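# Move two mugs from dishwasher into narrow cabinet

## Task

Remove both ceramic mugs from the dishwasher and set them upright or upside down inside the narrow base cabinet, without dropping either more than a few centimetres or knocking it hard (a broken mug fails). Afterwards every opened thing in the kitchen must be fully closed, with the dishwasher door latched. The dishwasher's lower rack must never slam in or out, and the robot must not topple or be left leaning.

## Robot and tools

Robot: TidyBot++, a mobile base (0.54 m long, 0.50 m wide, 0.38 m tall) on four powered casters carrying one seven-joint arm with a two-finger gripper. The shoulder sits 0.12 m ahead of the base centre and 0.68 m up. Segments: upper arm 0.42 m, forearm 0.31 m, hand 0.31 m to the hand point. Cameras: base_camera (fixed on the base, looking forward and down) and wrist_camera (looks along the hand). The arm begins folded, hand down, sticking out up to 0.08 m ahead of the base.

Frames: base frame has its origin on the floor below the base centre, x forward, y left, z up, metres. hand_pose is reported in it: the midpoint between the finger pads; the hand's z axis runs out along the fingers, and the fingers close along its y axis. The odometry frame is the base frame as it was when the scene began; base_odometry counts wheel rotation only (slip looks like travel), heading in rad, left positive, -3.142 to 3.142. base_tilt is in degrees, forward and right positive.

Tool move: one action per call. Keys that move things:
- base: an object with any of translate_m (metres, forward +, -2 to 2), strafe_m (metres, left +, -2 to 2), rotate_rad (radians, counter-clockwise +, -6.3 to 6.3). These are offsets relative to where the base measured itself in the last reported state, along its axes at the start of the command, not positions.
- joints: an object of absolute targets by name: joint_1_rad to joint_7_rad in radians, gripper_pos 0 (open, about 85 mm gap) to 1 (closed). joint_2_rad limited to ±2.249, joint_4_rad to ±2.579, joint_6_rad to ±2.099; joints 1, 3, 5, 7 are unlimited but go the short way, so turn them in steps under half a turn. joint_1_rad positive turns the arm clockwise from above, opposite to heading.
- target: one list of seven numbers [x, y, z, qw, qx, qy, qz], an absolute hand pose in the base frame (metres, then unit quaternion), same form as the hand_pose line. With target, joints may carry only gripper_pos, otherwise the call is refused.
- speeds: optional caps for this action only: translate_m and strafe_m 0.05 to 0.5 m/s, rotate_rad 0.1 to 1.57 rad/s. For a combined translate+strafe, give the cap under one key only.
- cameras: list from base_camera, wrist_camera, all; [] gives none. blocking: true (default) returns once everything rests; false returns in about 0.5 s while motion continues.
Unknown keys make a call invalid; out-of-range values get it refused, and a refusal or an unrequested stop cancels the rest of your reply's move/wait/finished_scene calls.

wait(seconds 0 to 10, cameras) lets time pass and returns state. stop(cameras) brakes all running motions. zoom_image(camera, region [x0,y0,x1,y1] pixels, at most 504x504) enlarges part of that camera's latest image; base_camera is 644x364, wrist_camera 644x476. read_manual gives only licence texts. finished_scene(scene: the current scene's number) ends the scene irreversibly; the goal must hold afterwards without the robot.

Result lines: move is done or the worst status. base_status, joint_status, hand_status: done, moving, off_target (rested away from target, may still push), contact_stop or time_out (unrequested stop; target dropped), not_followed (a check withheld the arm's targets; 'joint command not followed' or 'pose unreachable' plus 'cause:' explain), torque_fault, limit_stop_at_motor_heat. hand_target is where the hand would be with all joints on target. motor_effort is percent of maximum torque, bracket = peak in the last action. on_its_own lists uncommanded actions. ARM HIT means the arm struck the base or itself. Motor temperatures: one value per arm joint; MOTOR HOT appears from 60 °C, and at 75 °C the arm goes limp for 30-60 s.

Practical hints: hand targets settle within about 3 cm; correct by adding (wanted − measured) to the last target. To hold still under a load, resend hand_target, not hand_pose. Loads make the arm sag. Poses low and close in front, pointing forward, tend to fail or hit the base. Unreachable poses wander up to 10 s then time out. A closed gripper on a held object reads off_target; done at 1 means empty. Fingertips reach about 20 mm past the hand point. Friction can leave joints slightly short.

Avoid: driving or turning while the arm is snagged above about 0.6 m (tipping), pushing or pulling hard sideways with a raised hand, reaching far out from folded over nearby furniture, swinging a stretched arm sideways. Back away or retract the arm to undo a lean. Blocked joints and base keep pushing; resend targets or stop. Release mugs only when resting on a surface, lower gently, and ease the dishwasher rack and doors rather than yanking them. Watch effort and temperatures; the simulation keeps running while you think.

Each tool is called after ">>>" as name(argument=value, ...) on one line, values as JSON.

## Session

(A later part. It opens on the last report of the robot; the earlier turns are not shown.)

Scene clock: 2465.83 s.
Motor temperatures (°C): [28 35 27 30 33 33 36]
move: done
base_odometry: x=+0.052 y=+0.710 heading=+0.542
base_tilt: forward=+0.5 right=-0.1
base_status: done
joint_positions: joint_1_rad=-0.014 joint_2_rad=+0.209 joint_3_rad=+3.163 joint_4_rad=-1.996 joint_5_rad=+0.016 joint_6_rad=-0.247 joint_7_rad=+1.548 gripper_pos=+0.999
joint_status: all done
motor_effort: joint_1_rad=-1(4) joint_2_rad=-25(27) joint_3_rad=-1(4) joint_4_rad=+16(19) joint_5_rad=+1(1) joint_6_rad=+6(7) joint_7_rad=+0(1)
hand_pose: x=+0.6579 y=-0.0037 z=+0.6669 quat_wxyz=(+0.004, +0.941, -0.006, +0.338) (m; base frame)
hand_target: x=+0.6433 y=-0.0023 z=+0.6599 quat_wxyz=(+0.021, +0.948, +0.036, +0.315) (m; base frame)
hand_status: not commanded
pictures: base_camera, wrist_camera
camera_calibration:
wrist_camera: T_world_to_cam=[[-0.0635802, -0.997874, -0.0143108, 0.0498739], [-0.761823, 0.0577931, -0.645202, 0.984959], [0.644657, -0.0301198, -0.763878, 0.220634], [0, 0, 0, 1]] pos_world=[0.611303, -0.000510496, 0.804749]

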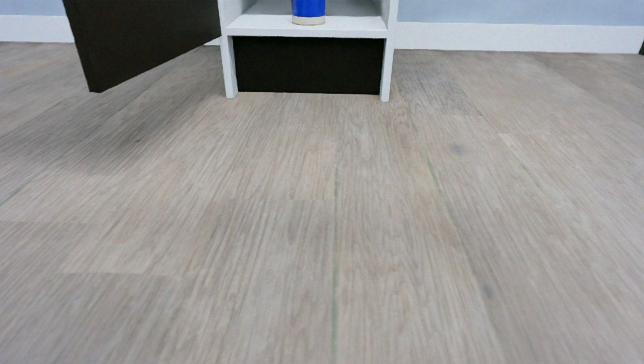

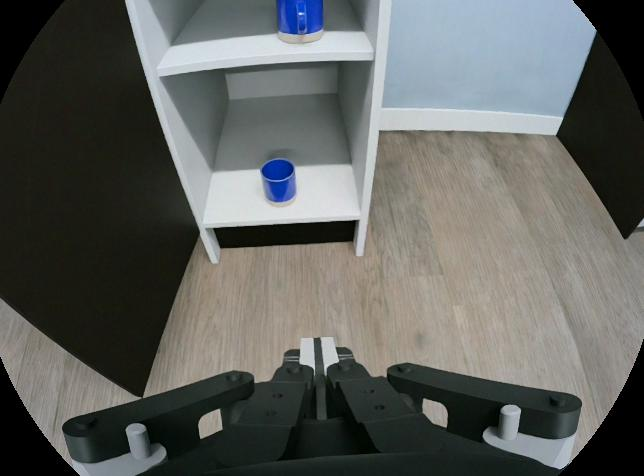

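>>> move(base={"rotate_rad": -0.7}, joints={"joint_6_rad": -0.1}, cameras=["wrist_camera", "base_camera"])

Scene clock: 2477.63 s.
Motor temperatures (°C): [28 35 27 30 33 33 36]
move: done
base_odometry: x=+0.052 y=+0.710 heading=-0.158
base_tilt: forward=+0.4 right=-0.1
base_status: done
joint_positions: joint_1_rad=-0.013 joint_2_rad=+0.207 joint_3_rad=+3.165 joint_4_rad=-1.996 joint_5_rad=+0.016 joint_6_rad=-0.110 joint_7_rad=+1.548 gripper_pos=+0.999
joint_status: all done
motor_effort: joint_1_rad=+0(4) joint_2_rad=-26(27) joint_3_rad=-1(4) joint_4_rad=+17(19) joint_5_rad=+0(1) joint_6_rad=+7(8) joint_7_rad=+0(1)
hand_pose: x=+0.6888 y=-0.0051 z=+0.6973 quat_wxyz=(+0.004, +0.915, -0.007, +0.402) (m; base frame)
hand_target: x=+0.6891 y=+0.0010 z=+0.7018 quat_wxyz=(+0.020, +0.912, +0.037, +0.408) (m; base frame)
hand_status: not commanded
pictures: base_camera, wrist_camera
camera_calibration:
wrist_camera: T_world_to_cam=[[-0.0621329, -0.997808, -0.0227579, 0.0557667], [-0.665065, 0.0583936, -0.744499, 1.03076], [0.744197, -0.0311224, -0.667235, 0.0879152], [0, 0, 0, 1]] pos_world=[0.623562, -0.00180928, 0.82733]

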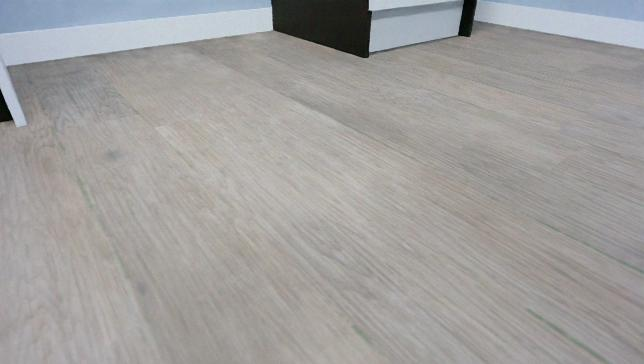

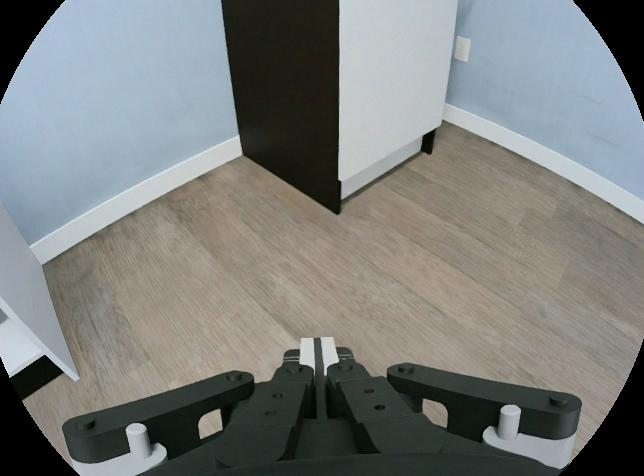

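>>> zoom_image(camera="wrist_camera", region=[200, 0, 500, 240])

>>> move(joints={"joint_6_rad": 0.45}, cameras=["wrist_camera"])

Scaled by 1.680.

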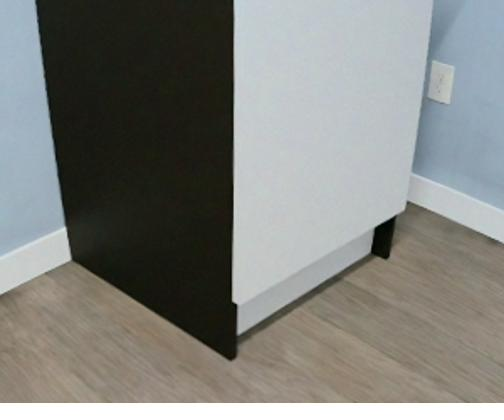

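Scene clock: 2484.10 s.
Motor temperatures (°C): [28 35 27 30 33 33 36]
move: done
base_odometry: x=+0.052 y=+0.710 heading=-0.158
base_tilt: forward=+0.4 right=-0.1
base_status: not commanded
joint_positions: joint_1_rad=-0.013 joint_2_rad=+0.206 joint_3_rad=+3.165 joint_4_rad=-1.998 joint_5_rad=+0.016 joint_6_rad=+0.387 joint_7_rad=+1.548 gripper_pos=+0.999
joint_status: all done
motor_effort: joint_1_rad=-1(1) joint_2_rad=-27(28) joint_3_rad=+0(2) joint_4_rad=+18(19) joint_5_rad=+0(1) joint_6_rad=+9(9) joint_7_rad=+0(1)
hand_pose: x=+0.7607 y=-0.0028 z=+0.8320 quat_wxyz=(+0.001, +0.788, -0.004, +0.615) (m; base frame)
hand_target: x=+0.7631 y=+0.0100 z=+0.8535 quat_wxyz=(+0.016, +0.767, +0.037, +0.641) (m; base frame)
hand_status: not commanded
pictures: wrist_camera
camera_calibration:
wrist_camera: T_world_to_cam=[[-0.0353549, -0.998269, -0.0469923, 0.0653645], [-0.230489, 0.0538991, -0.971581, 1.03702], [0.972432, -0.023519, -0.231996, -0.411381], [0, 0, 0, 1]] pos_world=[0.641373, -0.000318379, 0.915183]

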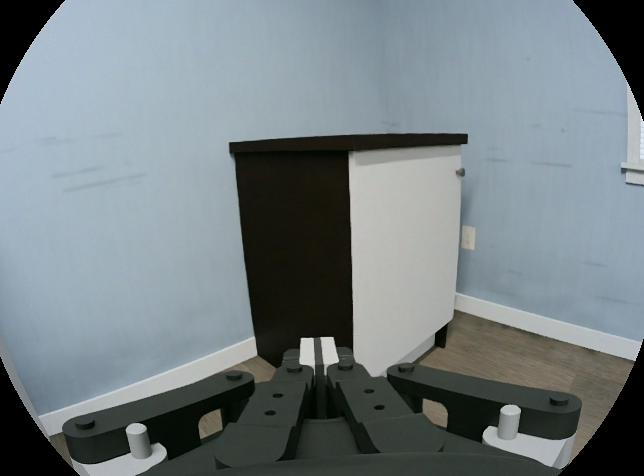

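>>> move(base={"rotate_rad": 0.7}, joints={"joint_6_rad": 0.0, "joint_7_rad": 3.1}, cameras=[])

>>> move(base={"strafe_m": 0.55}, speeds={"strafe_m": 0.3}, cameras=["wrist_camera", "base_camera"])

Scene clock: 2493.20 s.
Motor temperatures (°C): [28 35 27 30 33 33 36]
move: done
base_odometry: x=+0.052 y=+0.710 heading=+0.542
base_tilt: forward=+0.4 right=-0.1
base_status: done
joint_positions: joint_1_rad=-0.019 joint_2_rad=+0.206 joint_3_rad=+3.162 joint_4_rad=-1.998 joint_5_rad=+0.016 joint_6_rad=+0.057 joint_7_rad=+3.048 gripper_pos=+0.999
joint_status: all done
motor_effort: joint_1_rad=-1(4) joint_2_rad=-26(28) joint_3_rad=-1(3) joint_4_rad=+17(18) joint_5_rad=+0(1) joint_6_rad=+8(10) joint_7_rad=+0(2)
hand_pose: x=+0.7199 y=+0.0017 z=+0.7382 quat_wxyz=(+0.325, +0.644, +0.598, +0.349) (m; base frame)
hand_target: x=+0.7086 y=+0.0027 z=+0.7260 quat_wxyz=(+0.323, +0.626, +0.634, +0.319) (m; base frame)
hand_status: not commanded
pictures: none
No camera images: "cameras" was empty.

Scene clock: 2495.93 s.
Motor temperatures (°C): [28 35 27 30 33 33 36]
move: done
base_odometry: x=-0.232 y=+1.181 heading=+0.543
base_tilt: forward=+0.4 right=-0.1
base_status: done
joint_positions: joint_1_rad=-0.019 joint_2_rad=+0.206 joint_3_rad=+3.161 joint_4_rad=-1.998 joint_5_rad=+0.016 joint_6_rad=+0.057 joint_7_rad=+3.049 gripper_pos=+0.999
joint_status: not commanded
motor_effort: joint_1_rad=+0(3) joint_2_rad=-26(27) joint_3_rad=-1(4) joint_4_rad=+17(18) joint_5_rad=+0(1) joint_6_rad=+7(8) joint_7_rad=+0(1)
hand_pose: x=+0.7198 y=+0.0019 z=+0.7381 quat_wxyz=(+0.325, +0.644, +0.598, +0.349) (m; base frame)
hand_target: x=+0.7086 y=+0.0027 z=+0.7260 quat_wxyz=(+0.323, +0.626, +0.634, +0.319) (m; base frame)
hand_status: not commanded
pictures: base_camera, wrist_camera
camera_calibration:
wrist_camera: T_world_to_cam=[[0.525678, -0.122121, 0.841873, -0.997341], [-0.0570192, -0.992475, -0.108363, 0.176144], [0.848771, 0.00896131, -0.528685, -0.0852592], [0, 0, 0, 1]] pos_world=[0.606689, 0.0537868, 0.813646]

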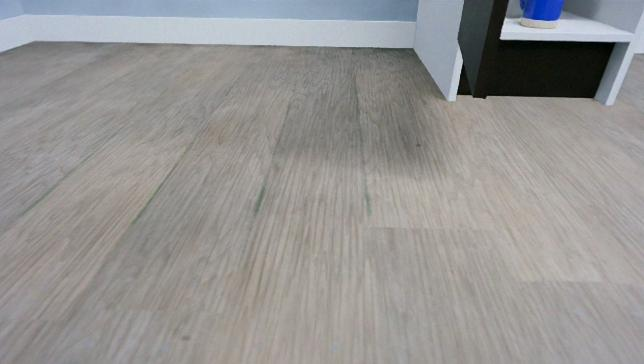

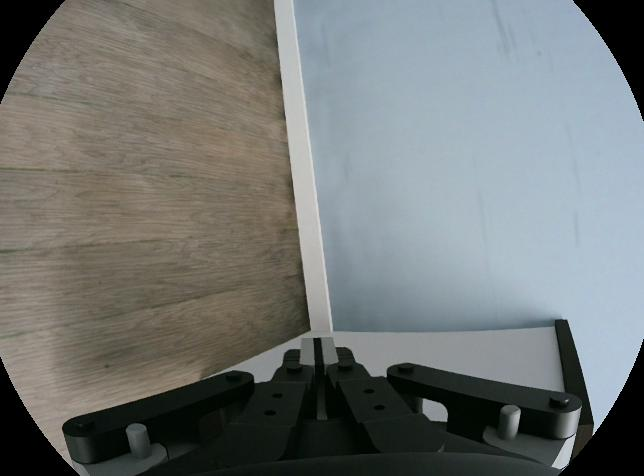

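>>> zoom_image(camera="base_camera", region=[384, 0, 644, 140])

Scaled by 1.938.

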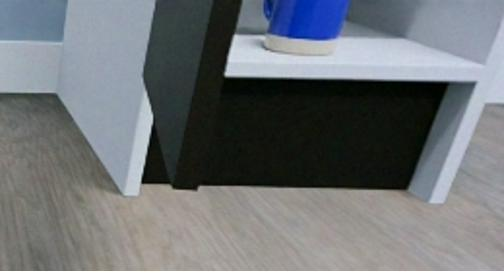

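>>> move(joints={"joint_2_rad": 1.014, "joint_4_rad": -1.83, "joint_6_rad": 0.66, "joint_7_rad": 3.16}, cameras=["wrist_camera", "base_camera"])

Scene clock: 2524.97 s.
Motor temperatures (°C): [28 34 27 30 33 33 36]
move: done
base_odometry: x=-0.232 y=+1.181 heading=+0.543
base_tilt: forward=+0.4 right=-0.2
base_status: not commanded
joint_positions: joint_1_rad=-0.019 joint_2_rad=+1.013 joint_3_rad=+3.161 joint_4_rad=-1.856 joint_5_rad=+0.016 joint_6_rad=+0.592 joint_7_rad=+3.107 gripper_pos=+0.999
joint_status: all done
motor_effort: joint_1_rad=+0(1) joint_2_rad=-41(43) joint_3_rad=-1(2) joint_4_rad=+9(18) joint_5_rad=+0(0) joint_6_rad=+7(8) joint_7_rad=+0(2)
hand_pose: x=+0.7976 y=+0.0055 z=+0.3994 quat_wxyz=(+0.294, +0.642, +0.642, +0.298) (m; base frame)
hand_target: x=+0.8228 y=+0.0141 z=+0.4241 quat_wxyz=(+0.329, +0.598, +0.656, +0.323) (m; base frame)
hand_status: not commanded
pictures: base_camera, wrist_camera
camera_calibration:
wrist_camera: T_world_to_cam=[[0.634985, -0.0516774, 0.770794, -0.811795], [-0.0202002, -0.99853, -0.0503047, 0.0948519], [0.772261, 0.0163725, -0.635095, -0.226958], [0, 0, 0, 1]] pos_world=[0.692665, 0.0564769, 0.486359]

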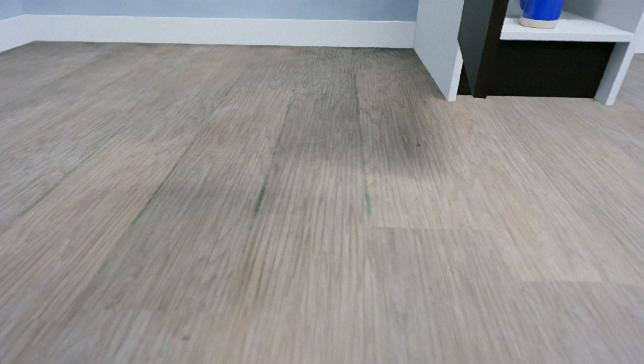

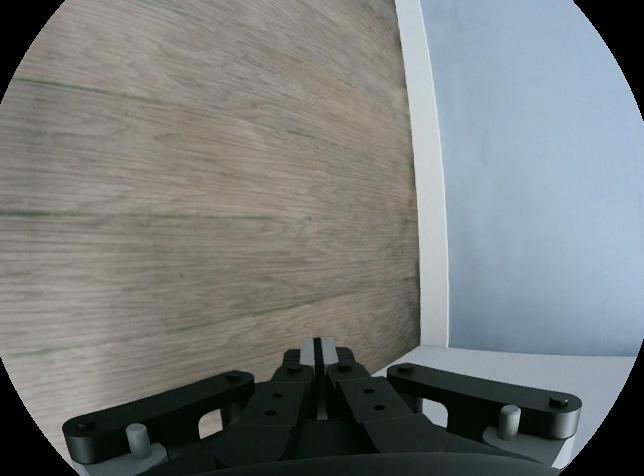

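>>> move(base={"translate_m": 0.07}, speeds={"translate_m": 0.2}, cameras=[])

>>> move(base={"strafe_m": -0.22}, speeds={"strafe_m": 0.1}, cameras=["wrist_camera", "base_camera"])

Scene clock: 2531.07 s.
Motor temperatures (°C): [28 34 27 30 33 33 36]
move: done
base_odometry: x=-0.172 y=+1.217 heading=+0.543
base_tilt: forward=+0.4 right=-0.1
base_status: done
joint_positions: joint_1_rad=-0.019 joint_2_rad=+1.014 joint_3_rad=+3.161 joint_4_rad=-1.843 joint_5_rad=+0.016 joint_6_rad=+0.599 joint_7_rad=+3.107 gripper_pos=+0.999
joint_status: not commanded
motor_effort: joint_1_rad=+0(1) joint_2_rad=-41(43) joint_3_rad=-2(2) joint_4_rad=+9(10) joint_5_rad=+0(0) joint_6_rad=+7(7) joint_7_rad=+0(1)
hand_pose: x=+0.8051 y=+0.0056 z=+0.4048 quat_wxyz=(+0.300, +0.639, +0.639, +0.304) (m; base frame)
hand_target: x=+0.8228 y=+0.0141 z=+0.4241 quat_wxyz=(+0.329, +0.598, +0.656, +0.323) (m; base frame)
hand_status: not commanded
pictures: none
No camera images: "cameras" was empty.

Scene clock: 2533.83 s.
Motor temperatures (°C): [28 34 27 30 33 33 36]
move: done
base_odometry: x=-0.058 y=+1.029 heading=+0.543
base_tilt: forward=+0.5 right=-0.1
base_status: done
joint_positions: joint_1_rad=-0.019 joint_2_rad=+1.014 joint_3_rad=+3.161 joint_4_rad=-1.843 joint_5_rad=+0.016 joint_6_rad=+0.599 joint_7_rad=+3.107 gripper_pos=+0.999
joint_status: not commanded
motor_effort: joint_1_rad=+0(4) joint_2_rad=-41(42) joint_3_rad=-2(3) joint_4_rad=+9(9) joint_5_rad=+0(1) joint_6_rad=+7(7) joint_7_rad=-1(1)
hand_pose: x=+0.8051 y=+0.0057 z=+0.4048 quat_wxyz=(+0.300, +0.639, +0.639, +0.304) (m; base frame)
hand_target: x=+0.8228 y=+0.0141 z=+0.4241 quat_wxyz=(+0.329, +0.598, +0.656, +0.323) (m; base frame)
hand_status: not commanded
pictures: base_camera, wrist_camera
camera_calibration:
wrist_camera: T_world_to_cam=[[0.620251, -0.0516662, 0.7827, -0.813702], [-0.018608, -0.998517, -0.0511664, 0.0945515], [0.784182, 0.0171715, -0.620293, -0.244984], [0, 0, 0, 1]] pos_world=[0.698571, 0.0565771, 0.489761]

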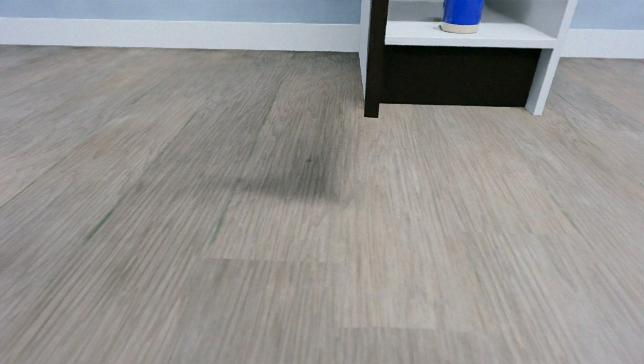

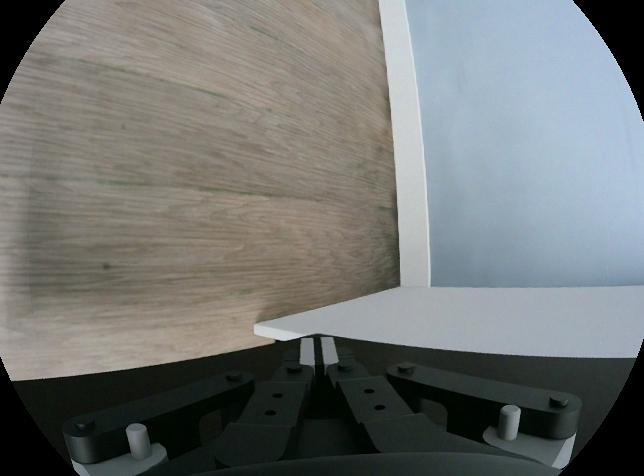

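>>> move(base={"strafe_m": -0.08}, speeds={"strafe_m": 0.1}, cameras=["wrist_camera", "base_camera"])

Scene clock: 2538.77 s.
Motor temperatures (°C): [28 34 27 30 33 33 36]
move: done
base_odometry: x=-0.016 y=+0.960 heading=+0.544
base_tilt: forward=+0.5 right=-0.2
base_status: done
joint_positions: joint_1_rad=-0.019 joint_2_rad=+1.014 joint_3_rad=+3.160 joint_4_rad=-1.843 joint_5_rad=+0.017 joint_6_rad=+0.599 joint_7_rad=+3.108 gripper_pos=+0.999
joint_status: not commanded
motor_effort: joint_1_rad=+0(4) joint_2_rad=-42(43) joint_3_rad=-2(3) joint_4_rad=+9(9) joint_5_rad=+0(1) joint_6_rad=+7(7) joint_7_rad=+0(1)
hand_pose: x=+0.8051 y=+0.0063 z=+0.4047 quat_wxyz=(+0.300, +0.639, +0.640, +0.305) (m; base frame)
hand_target: x=+0.8228 y=+0.0141 z=+0.4241 quat_wxyz=(+0.329, +0.598, +0.656, +0.323) (m; base frame)
hand_status: not commanded
pictures: base_camera, wrist_camera
camera_calibration:
wrist_camera: T_world_to_cam=[[0.620344, -0.0514189, 0.782642, -0.81366], [-0.0176762, -0.998512, -0.0515907, 0.0947057], [0.784131, 0.0181699, -0.62033, -0.24492], [0, 0, 0, 1]] pos_world=[0.698473, 0.0571774, 0.489759]

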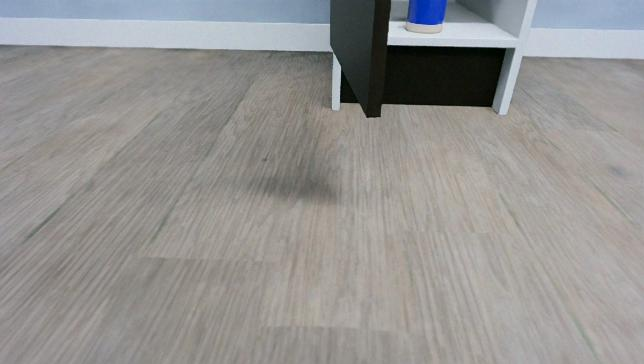

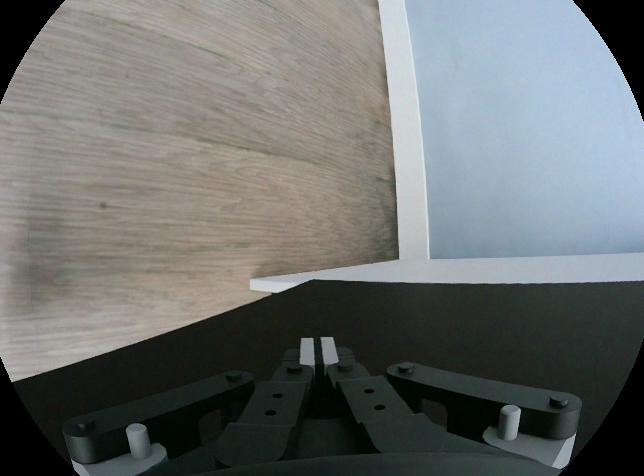

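>>> move(base={"strafe_m": -0.1}, speeds={"strafe_m": 0.1}, cameras=["wrist_camera", "base_camera"])

Scene clock: 2544.57 s.
Motor temperatures (°C): [28 35 27 30 33 33 36]
move: done
base_odometry: x=+0.036 y=+0.875 heading=+0.544
base_tilt: forward=+0.5 right=-0.1
base_status: done
joint_positions: joint_1_rad=-0.018 joint_2_rad=+1.014 joint_3_rad=+3.159 joint_4_rad=-1.843 joint_5_rad=+0.017 joint_6_rad=+0.599 joint_7_rad=+3.108 gripper_pos=+0.999
joint_status: not commanded
motor_effort: joint_1_rad=+0(4) joint_2_rad=-41(42) joint_3_rad=-1(3) joint_4_rad=+9(9) joint_5_rad=+0(1) joint_6_rad=+7(7) joint_7_rad=+0(1)
hand_pose: x=+0.8051 y=+0.0062 z=+0.4048 quat_wxyz=(+0.300, +0.639, +0.640, +0.305) (m; base frame)
hand_target: x=+0.8228 y=+0.0141 z=+0.4241 quat_wxyz=(+0.329, +0.598, +0.656, +0.323) (m; base frame)
hand_status: not commanded
pictures: base_camera, wrist_camera
camera_calibration:
wrist_camera: T_world_to_cam=[[0.620245, -0.0515323, 0.782714, -0.813629], [-0.0175039, -0.998501, -0.0518687, 0.0945212], [0.784213, 0.0184708, -0.620216, -0.245048], [0, 0, 0, 1]] pos_world=[0.698473, 0.0569775, 0.489759]

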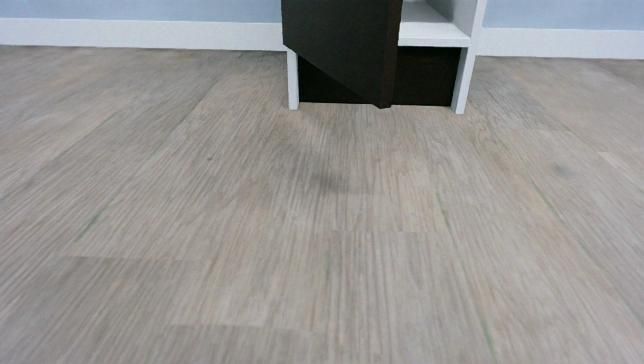

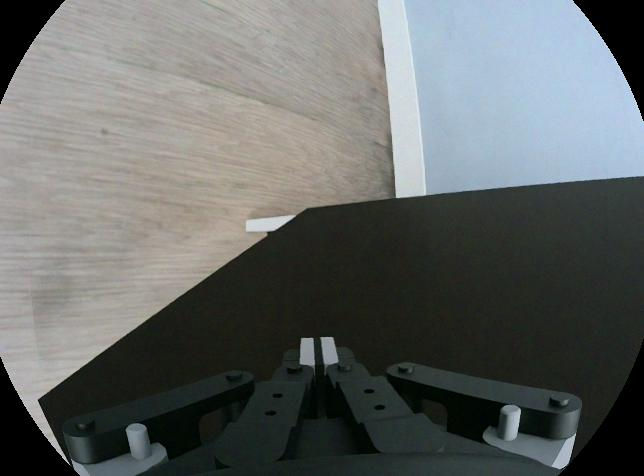

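>>> move(base={"strafe_m": -0.1}, speeds={"strafe_m": 0.08}, cameras=["wrist_camera", "base_camera"])

Scene clock: 2549.90 s.
Motor temperatures (°C): [28 35 27 30 33 33 36]
move: done
base_odometry: x=+0.088 y=+0.789 heading=+0.544
base_tilt: forward=+0.5 right=-0.1
base_status: done
joint_positions: joint_1_rad=-0.020 joint_2_rad=+1.014 joint_3_rad=+3.159 joint_4_rad=-1.843 joint_5_rad=+0.018 joint_6_rad=+0.599 joint_7_rad=+3.108 gripper_pos=+0.999
joint_status: not commanded
motor_effort: joint_1_rad=+0(5) joint_2_rad=-41(42) joint_3_rad=-1(4) joint_4_rad=+9(9) joint_5_rad=+0(2) joint_6_rad=+7(7) joint_7_rad=+0(1)
hand_pose: x=+0.8051 y=+0.0079 z=+0.4048 quat_wxyz=(+0.299, +0.638, +0.640, +0.305) (m; base frame)
hand_target: x=+0.8228 y=+0.0141 z=+0.4241 quat_wxyz=(+0.329, +0.598, +0.656, +0.323) (m; base frame)
hand_status: not commanded
pictures: base_camera, wrist_camera
camera_calibration:
wrist_camera: T_world_to_cam=[[0.620423, -0.0498429, 0.782682, -0.813723], [-0.0144367, -0.998535, -0.0521451, 0.0939172], [0.784135, 0.0210526, -0.620234, -0.244949], [0, 0, 0, 1]] pos_world=[0.698281, 0.0583781, 0.489858]

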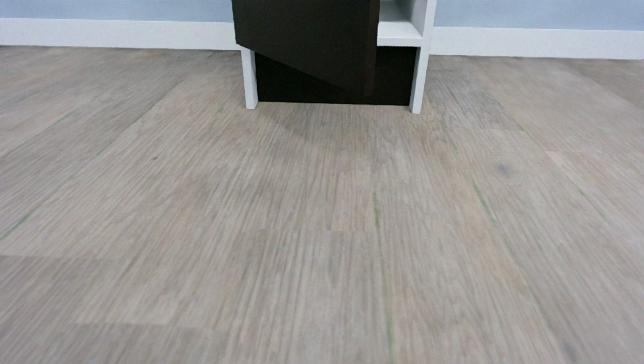

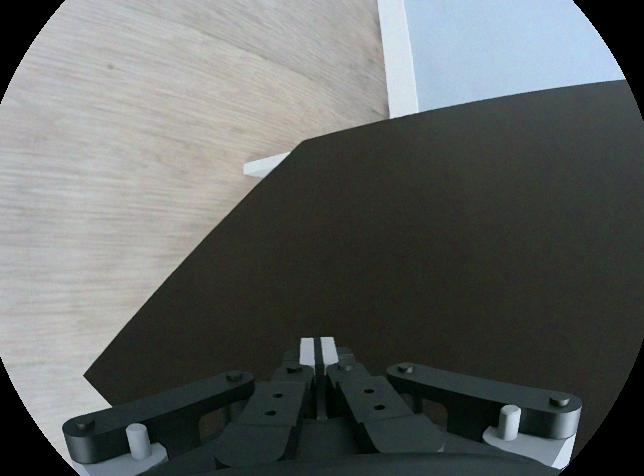

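>>> move(base={"translate_m": 0.07, "strafe_m": -0.06}, speeds={"translate_m": 0.08}, cameras=["wrist_camera", "base_camera"])

Scene clock: 2555.27 s.
Motor temperatures (°C): [28 35 27 30 33 33 36]
move: done
base_odometry: x=+0.179 y=+0.774 heading=+0.544
base_tilt: forward=+0.5 right=-0.1
base_status: done
joint_positions: joint_1_rad=-0.021 joint_2_rad=+1.015 joint_3_rad=+3.158 joint_4_rad=-1.843 joint_5_rad=+0.019 joint_6_rad=+0.600 joint_7_rad=+3.108 gripper_pos=+0.999
joint_status: not commanded
motor_effort: joint_1_rad=+0(3) joint_2_rad=-41(43) joint_3_rad=-2(3) joint_4_rad=+9(13) joint_5_rad=+0(2) joint_6_rad=+7(10) joint_7_rad=+0(1)
hand_pose: x=+0.8049 y=+0.0091 z=+0.4043 quat_wxyz=(+0.299, +0.638, +0.641, +0.306) (m; base frame)
hand_target: x=+0.8228 y=+0.0141 z=+0.4241 quat_wxyz=(+0.329, +0.598, +0.656, +0.323) (m; base frame)
hand_status: not commanded
pictures: base_camera, wrist_camera
camera_calibration:
wrist_camera: T_world_to_cam=[[0.620782, -0.0490301, 0.782449, -0.813427], [-0.0126281, -0.998538, -0.0525518, 0.0937292], [0.783882, 0.0227423, -0.620493, -0.24486], [0, 0, 0, 1]] pos_world=[0.698085, 0.0592785, 0.489457]

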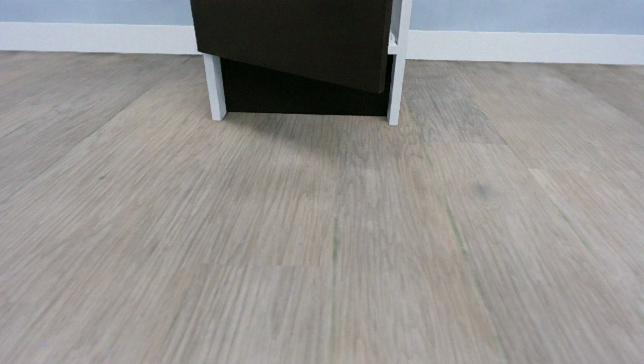

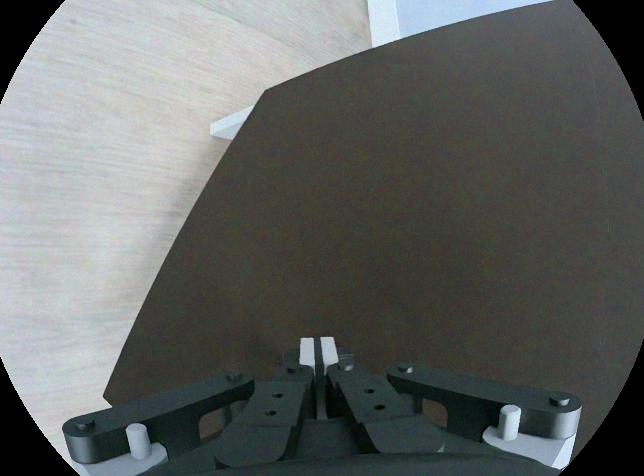

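>>> move(base={"translate_m": 0.06, "strafe_m": -0.02}, speeds={"translate_m": 0.06}, cameras=["wrist_camera", "base_camera"])

Scene clock: 2560.87 s.
Motor temperatures (°C): [28 35 27 30 33 33 36]
move: done
base_odometry: x=+0.241 y=+0.788 heading=+0.543
base_tilt: forward=+0.5 right=-0.1
base_status: done
joint_positions: joint_1_rad=-0.021 joint_2_rad=+1.015 joint_3_rad=+3.158 joint_4_rad=-1.843 joint_5_rad=+0.019 joint_6_rad=+0.600 joint_7_rad=+3.108 gripper_pos=+0.999
joint_status: not commanded
motor_effort: joint_1_rad=+0(2) joint_2_rad=-41(42) joint_3_rad=-1(3) joint_4_rad=+9(13) joint_5_rad=+0(1) joint_6_rad=+7(9) joint_7_rad=+0(1)
hand_pose: x=+0.8049 y=+0.0091 z=+0.4041 quat_wxyz=(+0.299, +0.638, +0.641, +0.306) (m; base frame)
hand_target: x=+0.8228 y=+0.0141 z=+0.4241 quat_wxyz=(+0.329, +0.598, +0.656, +0.323) (m; base frame)
hand_status: not commanded
pictures: base_camera, wrist_camera
camera_calibration:
wrist_camera: T_world_to_cam=[[0.620891, -0.0490269, 0.782362, -0.813227], [-0.0126333, -0.998538, -0.0525478, 0.0937151], [0.783795, 0.0227427, -0.620603, -0.244931], [0, 0, 0, 1]] pos_world=[0.698085, 0.0592785, 0.489157]

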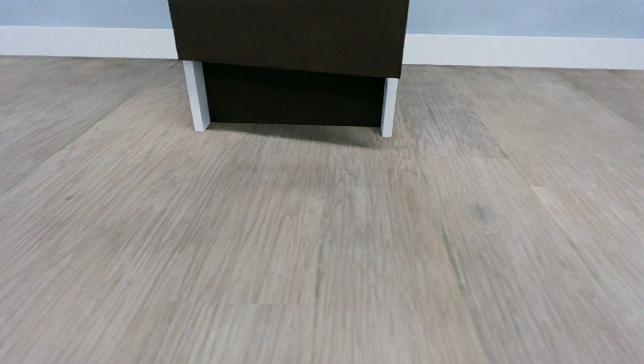

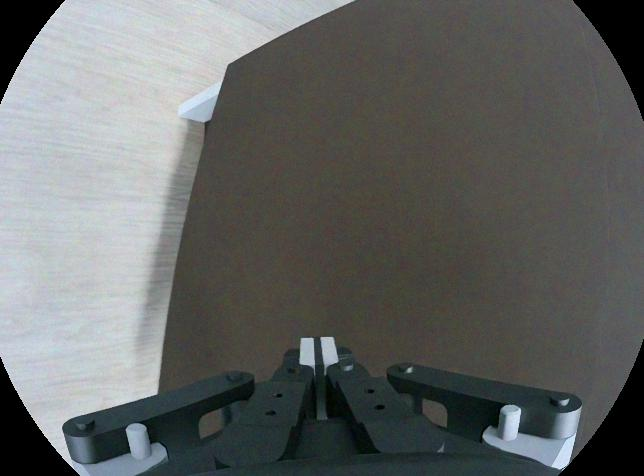

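>>> move(base={"translate_m": 0.05}, speeds={"translate_m": 0.06}, cameras=["wrist_camera", "base_camera"])

Scene clock: 2567.03 s.
Motor temperatures (°C): [28 35 27 30 33 33 36]
move: done
base_odometry: x=+0.284 y=+0.814 heading=+0.543
base_tilt: forward=+0.5 right=-0.2
base_status: done
joint_positions: joint_1_rad=-0.021 joint_2_rad=+1.015 joint_3_rad=+3.158 joint_4_rad=-1.843 joint_5_rad=+0.019 joint_6_rad=+0.600 joint_7_rad=+3.108 gripper_pos=+0.999
joint_status: not commanded
motor_effort: joint_1_rad=+0(2) joint_2_rad=-41(42) joint_3_rad=-2(2) joint_4_rad=+9(10) joint_5_rad=+0(0) joint_6_rad=+6(7) joint_7_rad=+0(1)
hand_pose: x=+0.8050 y=+0.0091 z=+0.4042 quat_wxyz=(+0.299, +0.638, +0.641, +0.306) (m; base frame)
hand_target: x=+0.8228 y=+0.0141 z=+0.4241 quat_wxyz=(+0.329, +0.598, +0.656, +0.323) (m; base frame)
hand_status: not commanded
pictures: base_camera, wrist_camera
camera_calibration:
wrist_camera: T_world_to_cam=[[0.620672, -0.0490332, 0.782536, -0.813298], [-0.012623, -0.998538, -0.0525558, 0.0937184], [0.783969, 0.0227419, -0.620383, -0.245177], [0, 0, 0, 1]] pos_world=[0.698185, 0.0592785, 0.489257]

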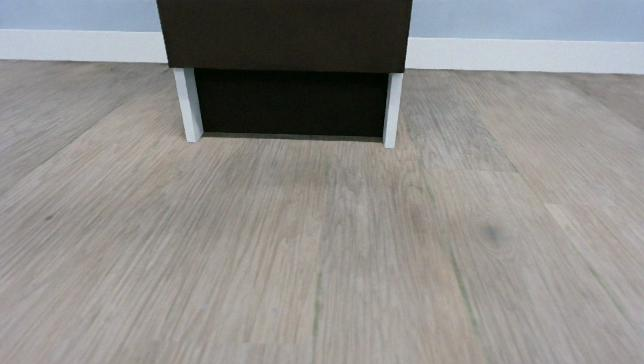

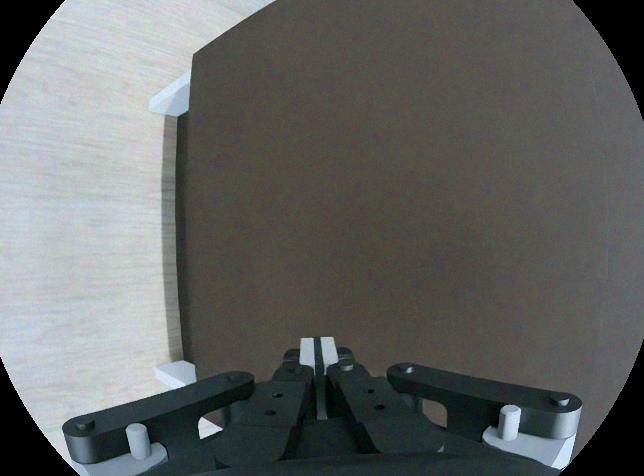

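>>> move(base={"translate_m": 0.06}, speeds={"translate_m": 0.06}, cameras=[])

>>> move(base={"translate_m": 0.03}, speeds={"translate_m": 0.05}, cameras=["wrist_camera", "base_camera"])

Scene clock: 2577.40 s.
Motor temperatures (°C): [28 35 27 30 33 33 36]
move: done
base_odometry: x=+0.335 y=+0.844 heading=+0.543
base_tilt: forward=+0.5 right=-0.1
base_status: done
joint_positions: joint_1_rad=-0.021 joint_2_rad=+1.015 joint_3_rad=+3.158 joint_4_rad=-1.843 joint_5_rad=+0.019 joint_6_rad=+0.600 joint_7_rad=+3.108 gripper_pos=+0.999
joint_status: not commanded
motor_effort: joint_1_rad=-1(2) joint_2_rad=-41(42) joint_3_rad=-2(3) joint_4_rad=+9(10) joint_5_rad=+0(1) joint_6_rad=+7(7) joint_7_rad=+0(1)
hand_pose: x=+0.8051 y=+0.0091 z=+0.4042 quat_wxyz=(+0.299, +0.637, +0.641, +0.306) (m; base frame)
hand_target: x=+0.8228 y=+0.0141 z=+0.4241 quat_wxyz=(+0.329, +0.598, +0.656, +0.323) (m; base frame)
hand_status: not commanded
pictures: none
No camera images: "cameras" was empty.

Scene clock: 2578.53 s.
Motor temperatures (°C): [28 35 27 30 33 33 36]
move: done
base_odometry: x=+0.361 y=+0.860 heading=+0.542
base_tilt: forward=+0.4 right=-0.2
base_status: done
joint_positions: joint_1_rad=-0.021 joint_2_rad=+1.028 joint_3_rad=+3.158 joint_4_rad=-1.874 joint_5_rad=+0.019 joint_6_rad=+0.600 joint_7_rad=+3.108 gripper_pos=+0.999
joint_status: not commanded
motor_effort: joint_1_rad=+0(2) joint_2_rad=-44(45) joint_3_rad=-1(2) joint_4_rad=+16(19) joint_5_rad=+0(1) joint_6_rad=+11(13) joint_7_rad=+0(1)
hand_pose: x=+0.7858 y=+0.0087 z=+0.3858 quat_wxyz=(+0.285, +0.644, +0.647, +0.292) (m; base frame)
hand_target: x=+0.8228 y=+0.0141 z=+0.4241 quat_wxyz=(+0.329, +0.598, +0.656, +0.323) (m; base frame)
hand_status: not commanded
pictures: base_camera, wrist_camera
camera_calibration:
wrist_camera: T_world_to_cam=[[0.653952, -0.0487557, 0.754963, -0.802574], [-0.015312, -0.99857, -0.0512245, 0.0937033], [0.756381, 0.0219384, -0.653763, -0.206898], [0, 0, 0, 1]] pos_world=[0.682774, 0.0589783, 0.475451]

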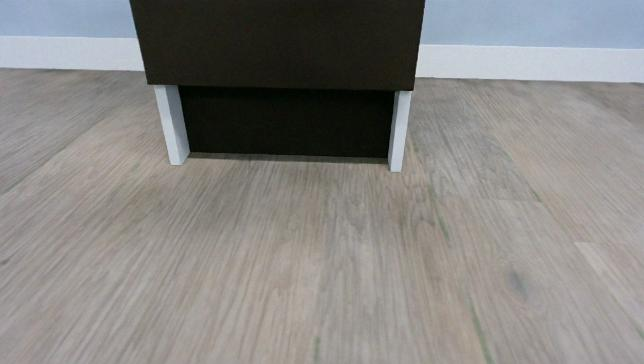

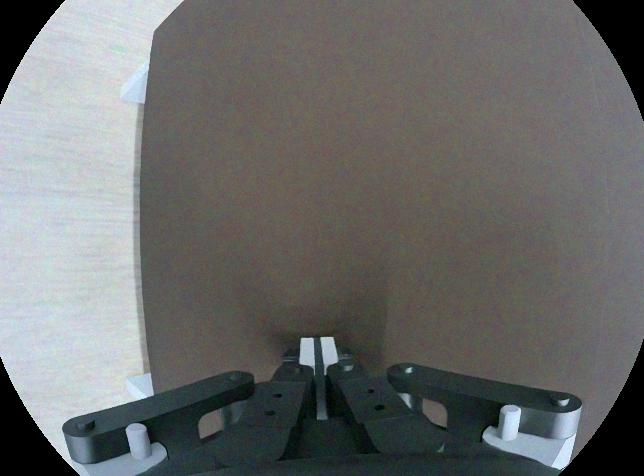

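>>> move(base={"translate_m": 0.02}, speeds={"translate_m": 0.05}, cameras=["wrist_camera", "base_camera"])

>>> zoom_image(camera="base_camera", region=[100, 0, 460, 200])

Scene clock: 2583.00 s.
Motor temperatures (°C): [28 35 27 30 33 33 36]
move: done
base_odometry: x=+0.378 y=+0.870 heading=+0.542
base_tilt: forward=+0.5 right=-0.2
base_status: done
joint_positions: joint_1_rad=-0.021 joint_2_rad=+1.039 joint_3_rad=+3.158 joint_4_rad=-1.904 joint_5_rad=+0.019 joint_6_rad=+0.600 joint_7_rad=+3.108 gripper_pos=+0.999
joint_status: not commanded
motor_effort: joint_1_rad=+0(2) joint_2_rad=-45(46) joint_3_rad=-1(2) joint_4_rad=+20(23) joint_5_rad=+0(1) joint_6_rad=+14(16) joint_7_rad=+0(1)
hand_pose: x=+0.7669 y=+0.0085 z=+0.3698 quat_wxyz=(+0.272, +0.650, +0.653, +0.278) (m; base frame)
hand_target: x=+0.8228 y=+0.0141 z=+0.4241 quat_wxyz=(+0.329, +0.598, +0.656, +0.323) (m; base frame)
hand_status: not commanded
pictures: base_camera, wrist_camera
camera_calibration:
wrist_camera: T_world_to_cam=[[0.684202, -0.0485384, 0.727675, -0.791201], [-0.0176055, -0.998591, -0.0500557, 0.093648], [0.72908, 0.0214371, -0.684093, -0.171], [0, 0, 0, 1]] pos_world=[0.667663, 0.0587781, 0.463445]

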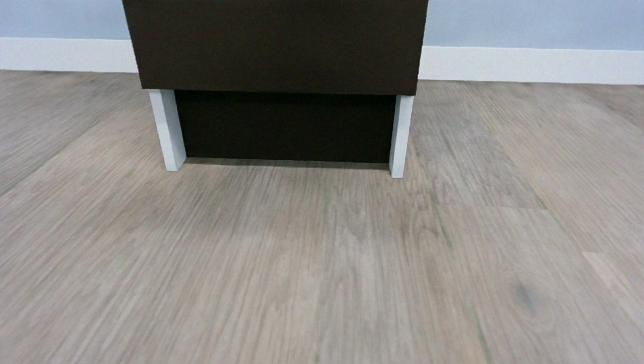

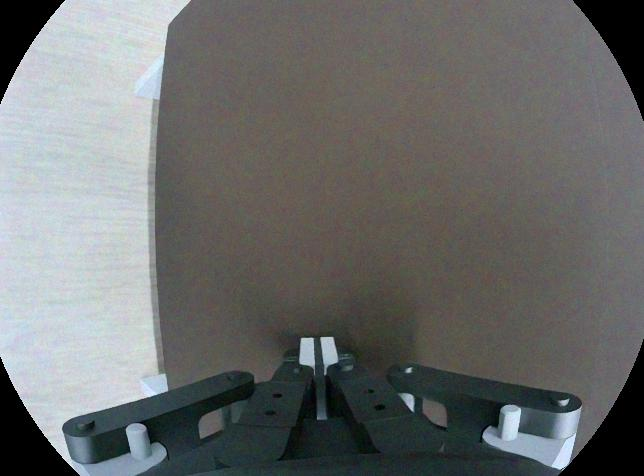

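Scaled by 1.400.

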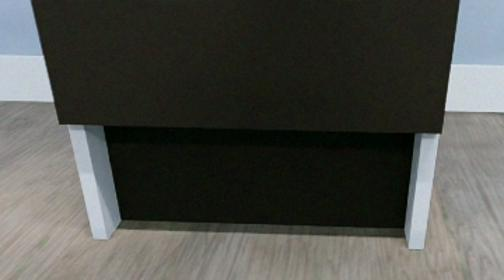

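>>> move(base={"translate_m": -0.35}, speeds={"translate_m": 0.15}, cameras=["base_camera"])

>>> move(joints={"joint_2_rad": 0.2, "joint_4_rad": -2.0, "joint_6_rad": 0.3, "joint_7_rad": 1.6}, cameras=["wrist_camera", "base_camera"])

Scene clock: 2595.37 s.
Motor temperatures (°C): [28 35 27 30 33 33 36]
move: done
base_odometry: x=+0.078 y=+0.689 heading=+0.542
base_tilt: forward=+0.5 right=-0.1
base_status: done
joint_positions: joint_1_rad=-0.021 joint_2_rad=+1.016 joint_3_rad=+3.158 joint_4_rad=-1.841 joint_5_rad=+0.019 joint_6_rad=+0.621 joint_7_rad=+3.108 gripper_pos=+0.999
joint_status: not commanded
motor_effort: joint_1_rad=+0(2) joint_2_rad=-42(47) joint_3_rad=-1(3) joint_4_rad=+9(19) joint_5_rad=+0(1) joint_6_rad=+7(14) joint_7_rad=+0(1)
hand_pose: x=+0.8098 y=+0.0095 z=+0.4096 quat_wxyz=(+0.305, +0.634, +0.638, +0.313) (m; base frame)
hand_target: x=+0.8228 y=+0.0141 z=+0.4241 quat_wxyz=(+0.329, +0.598, +0.656, +0.323) (m; base frame)
hand_status: not commanded
pictures: base_camera

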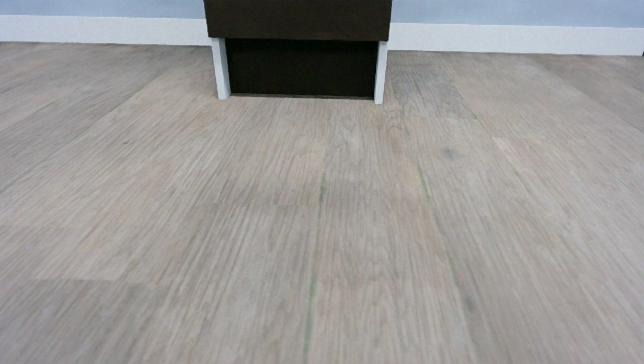

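Scene clock: 2597.97 s.
Motor temperatures (°C): [28 35 27 30 33 33 36]
move: done
base_odometry: x=+0.078 y=+0.689 heading=+0.542
base_tilt: forward=+0.4 right=-0.1
base_status: not commanded
joint_positions: joint_1_rad=-0.021 joint_2_rad=+0.206 joint_3_rad=+3.158 joint_4_rad=-1.980 joint_5_rad=+0.019 joint_6_rad=+0.357 joint_7_rad=+1.655 gripper_pos=+0.999
joint_status: all done
motor_effort: joint_1_rad=+0(1) joint_2_rad=-27(45) joint_3_rad=-1(2) joint_4_rad=+18(19) joint_5_rad=+1(1) joint_6_rad=+9(9) joint_7_rad=+0(2)
hand_pose: x=+0.7631 y=+0.0071 z=+0.8330 quat_wxyz=(+0.028, +0.791, +0.045, +0.610) (m; base frame)
hand_target: x=+0.7514 y=+0.0077 z=+0.8084 quat_wxyz=(+0.017, +0.813, +0.037, +0.581) (m; base frame)
hand_status: not commanded
pictures: base_camera, wrist_camera
camera_calibration:
wrist_camera: T_world_to_cam=[[0.00761125, -0.998359, 0.0567521, -0.0437634], [-0.241619, -0.0569082, -0.968701, 1.04497], [0.970341, -0.00633933, -0.241655, -0.403703], [0, 0, 0, 1]] pos_world=[0.644547, 0.0132167, 0.917192]

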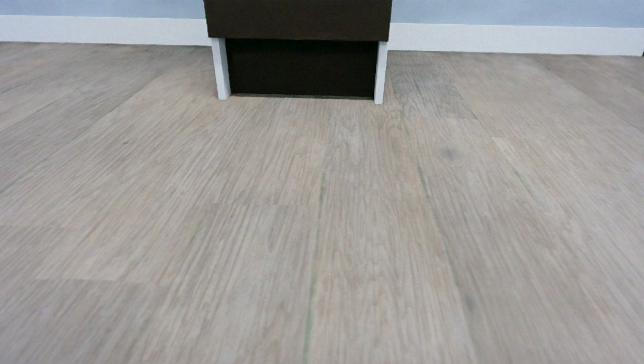

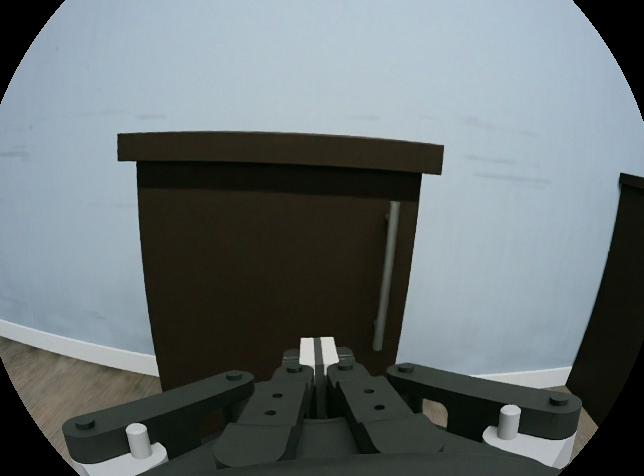

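>>> move(base={"rotate_rad": -1.4}, joints={"joint_2_rad": 0.0, "joint_4_rad": -2.2, "joint_6_rad": 0.3}, cameras=["wrist_camera"])

>>> move(base={"rotate_rad": -0.8}, cameras=["wrist_camera"])

Scene clock: 2611.20 s.
Motor temperatures (°C): [28 35 27 30 33 33 36]
move: done
base_odometry: x=+0.078 y=+0.689 heading=-0.858
base_tilt: forward=+0.4 right=-0.2
base_status: done
joint_positions: joint_1_rad=-0.019 joint_2_rad=+0.013 joint_3_rad=+3.161 joint_4_rad=-2.179 joint_5_rad=+0.019 joint_6_rad=+0.356 joint_7_rad=+1.652 gripper_pos=+0.999
joint_status: all done
motor_effort: joint_1_rad=+0(4) joint_2_rad=-20(30) joint_3_rad=-1(4) joint_4_rad=+18(19) joint_5_rad=+0(1) joint_6_rad=+8(10) joint_7_rad=+0(1)
hand_pose: x=+0.6807 y=+0.0030 z=+0.8382 quat_wxyz=(+0.028, +0.793, +0.041, +0.607) (m; base frame)
hand_target: x=+0.6679 y=+0.0068 z=+0.8168 quat_wxyz=(+0.016, +0.813, +0.036, +0.581) (m; base frame)
hand_status: not commanded
pictures: wrist_camera
camera_calibration:
wrist_camera: T_world_to_cam=[[0.00165955, -0.998671, 0.0515163, -0.0390797], [-0.249253, -0.0503035, -0.967131, 1.03371], [0.968437, -0.0112356, -0.249005, -0.315053], [0, 0, 0, 1]] pos_world=[0.562828, 0.00943152, 0.923294]

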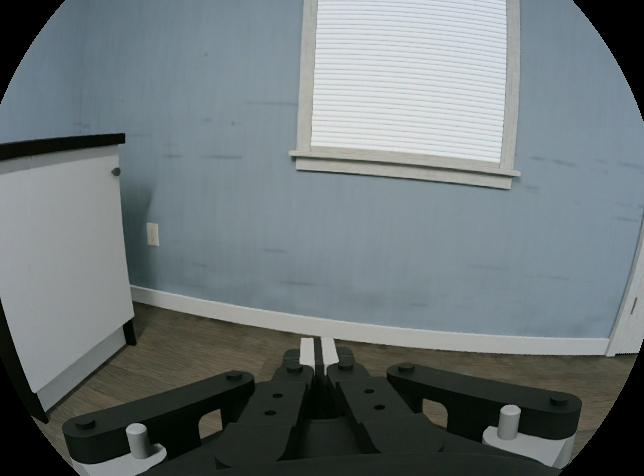

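Scene clock: 2612.93 s.
Motor temperatures (°C): [28 35 27 30 33 33 36]
move: done
base_odometry: x=+0.078 y=+0.689 heading=-1.658
base_tilt: forward=+0.5 right=-0.2
base_status: done
joint_positions: joint_1_rad=-0.017 joint_2_rad=+0.013 joint_3_rad=+3.163 joint_4_rad=-2.179 joint_5_rad=+0.019 joint_6_rad=+0.356 joint_7_rad=+1.652 gripper_pos=+0.999
joint_status: not commanded
motor_effort: joint_1_rad=+0(3) joint_2_rad=-20(21) joint_3_rad=+0(4) joint_4_rad=+18(19) joint_5_rad=+0(1) joint_6_rad=+8(9) joint_7_rad=+0(1)
hand_pose: x=+0.6806 y=+0.0012 z=+0.8380 quat_wxyz=(+0.029, +0.793, +0.040, +0.607) (m; base frame)
hand_target: x=+0.6679 y=+0.0068 z=+0.8168 quat_wxyz=(+0.016, +0.813, +0.036, +0.581) (m; base frame)
hand_status: not commanded
pictures: wrist_camera
camera_calibration:
wrist_camera: T_world_to_cam=[[-0.00144937, -0.998677, 0.0513941, -0.0386035], [-0.249693, -0.0494048, -0.967064, 1.03362], [0.968324, -0.0142344, -0.249291, -0.314765], [0, 0, 0, 1]] pos_world=[0.562827, 0.00803298, 0.923094]

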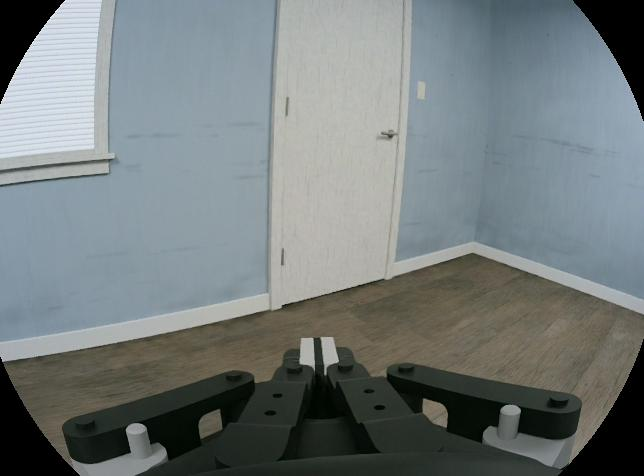

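>>> zoom_image(camera="wrist_camera", region=[240, 0, 460, 320])

>>> move(base={"rotate_rad": -0.9}, cameras=["wrist_camera"])

>>> move(base={"rotate_rad": -0.9}, cameras=["wrist_camera"])

Scaled by 1.575.

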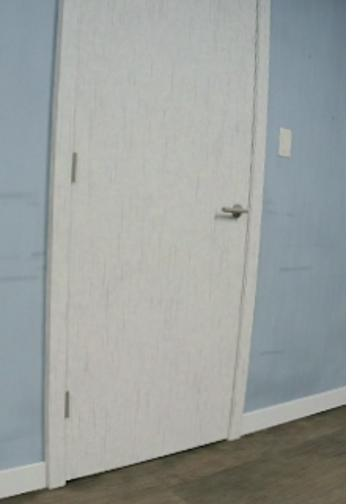

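Scene clock: 2619.93 s.
Motor temperatures (°C): [28 35 27 30 33 33 36]
move: done
base_odometry: x=+0.078 y=+0.689 heading=-2.557
base_tilt: forward=+0.5 right=-0.2
base_status: done
joint_positions: joint_1_rad=-0.016 joint_2_rad=+0.013 joint_3_rad=+3.164 joint_4_rad=-2.179 joint_5_rad=+0.019 joint_6_rad=+0.356 joint_7_rad=+1.652 gripper_pos=+0.999
joint_status: not commanded
motor_effort: joint_1_rad=+0(3) joint_2_rad=-20(21) joint_3_rad=-1(4) joint_4_rad=+18(19) joint_5_rad=+1(1) joint_6_rad=+9(9) joint_7_rad=+0(1)
hand_pose: x=+0.6806 y=+0.0000 z=+0.8378 quat_wxyz=(+0.029, +0.794, +0.039, +0.607) (m; base frame)
hand_target: x=+0.6679 y=+0.0068 z=+0.8168 quat_wxyz=(+0.016, +0.813, +0.036, +0.581) (m; base frame)
hand_status: not commanded
pictures: wrist_camera
camera_calibration:
wrist_camera: T_world_to_cam=[[-0.00370609, -0.998673, 0.0513635, -0.0382977], [-0.250213, -0.0488039, -0.96696, 1.03367], [0.968184, -0.0164354, -0.2497, -0.314331], [0, 0, 0, 1]] pos_world=[0.562825, 0.00703391, 0.922994]

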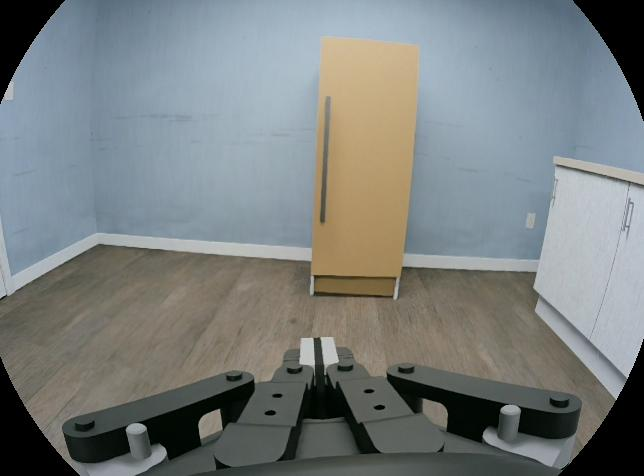

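Scene clock: 2621.73 s.
Motor temperatures (°C): [28 35 27 30 33 33 36]
move: done
base_odometry: x=+0.078 y=+0.689 heading=+2.826
base_tilt: forward=+0.5 right=-0.1
base_status: done
joint_positions: joint_1_rad=-0.016 joint_2_rad=+0.013 joint_3_rad=+3.165 joint_4_rad=-2.180 joint_5_rad=+0.019 joint_6_rad=+0.356 joint_7_rad=+1.652 gripper_pos=+0.999
joint_status: not commanded
motor_effort: joint_1_rad=+0(3) joint_2_rad=-20(21) joint_3_rad=-1(4) joint_4_rad=+19(19) joint_5_rad=+0(1) joint_6_rad=+9(9) joint_7_rad=+0(1)
hand_pose: x=+0.6805 y=-0.0006 z=+0.8378 quat_wxyz=(+0.030, +0.794, +0.039, +0.606) (m; base frame)
hand_target: x=+0.6679 y=+0.0068 z=+0.8168 quat_wxyz=(+0.016, +0.813, +0.036, +0.581) (m; base frame)
hand_status: not commanded
pictures: wrist_camera
camera_calibration:
wrist_camera: T_world_to_cam=[[-0.0047422, -0.998671, 0.0513226, -0.0381762], [-0.250349, -0.0485031, -0.96694, 1.03367], [0.968144, -0.017434, -0.249786, -0.314134], [0, 0, 0, 1]] pos_world=[0.562725, 0.0065344, 0.922994]

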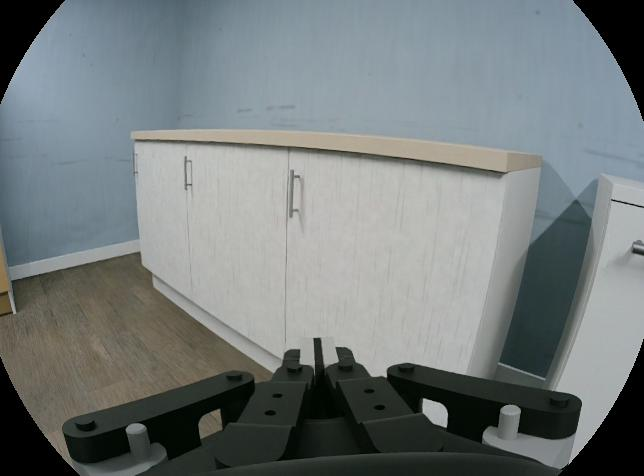

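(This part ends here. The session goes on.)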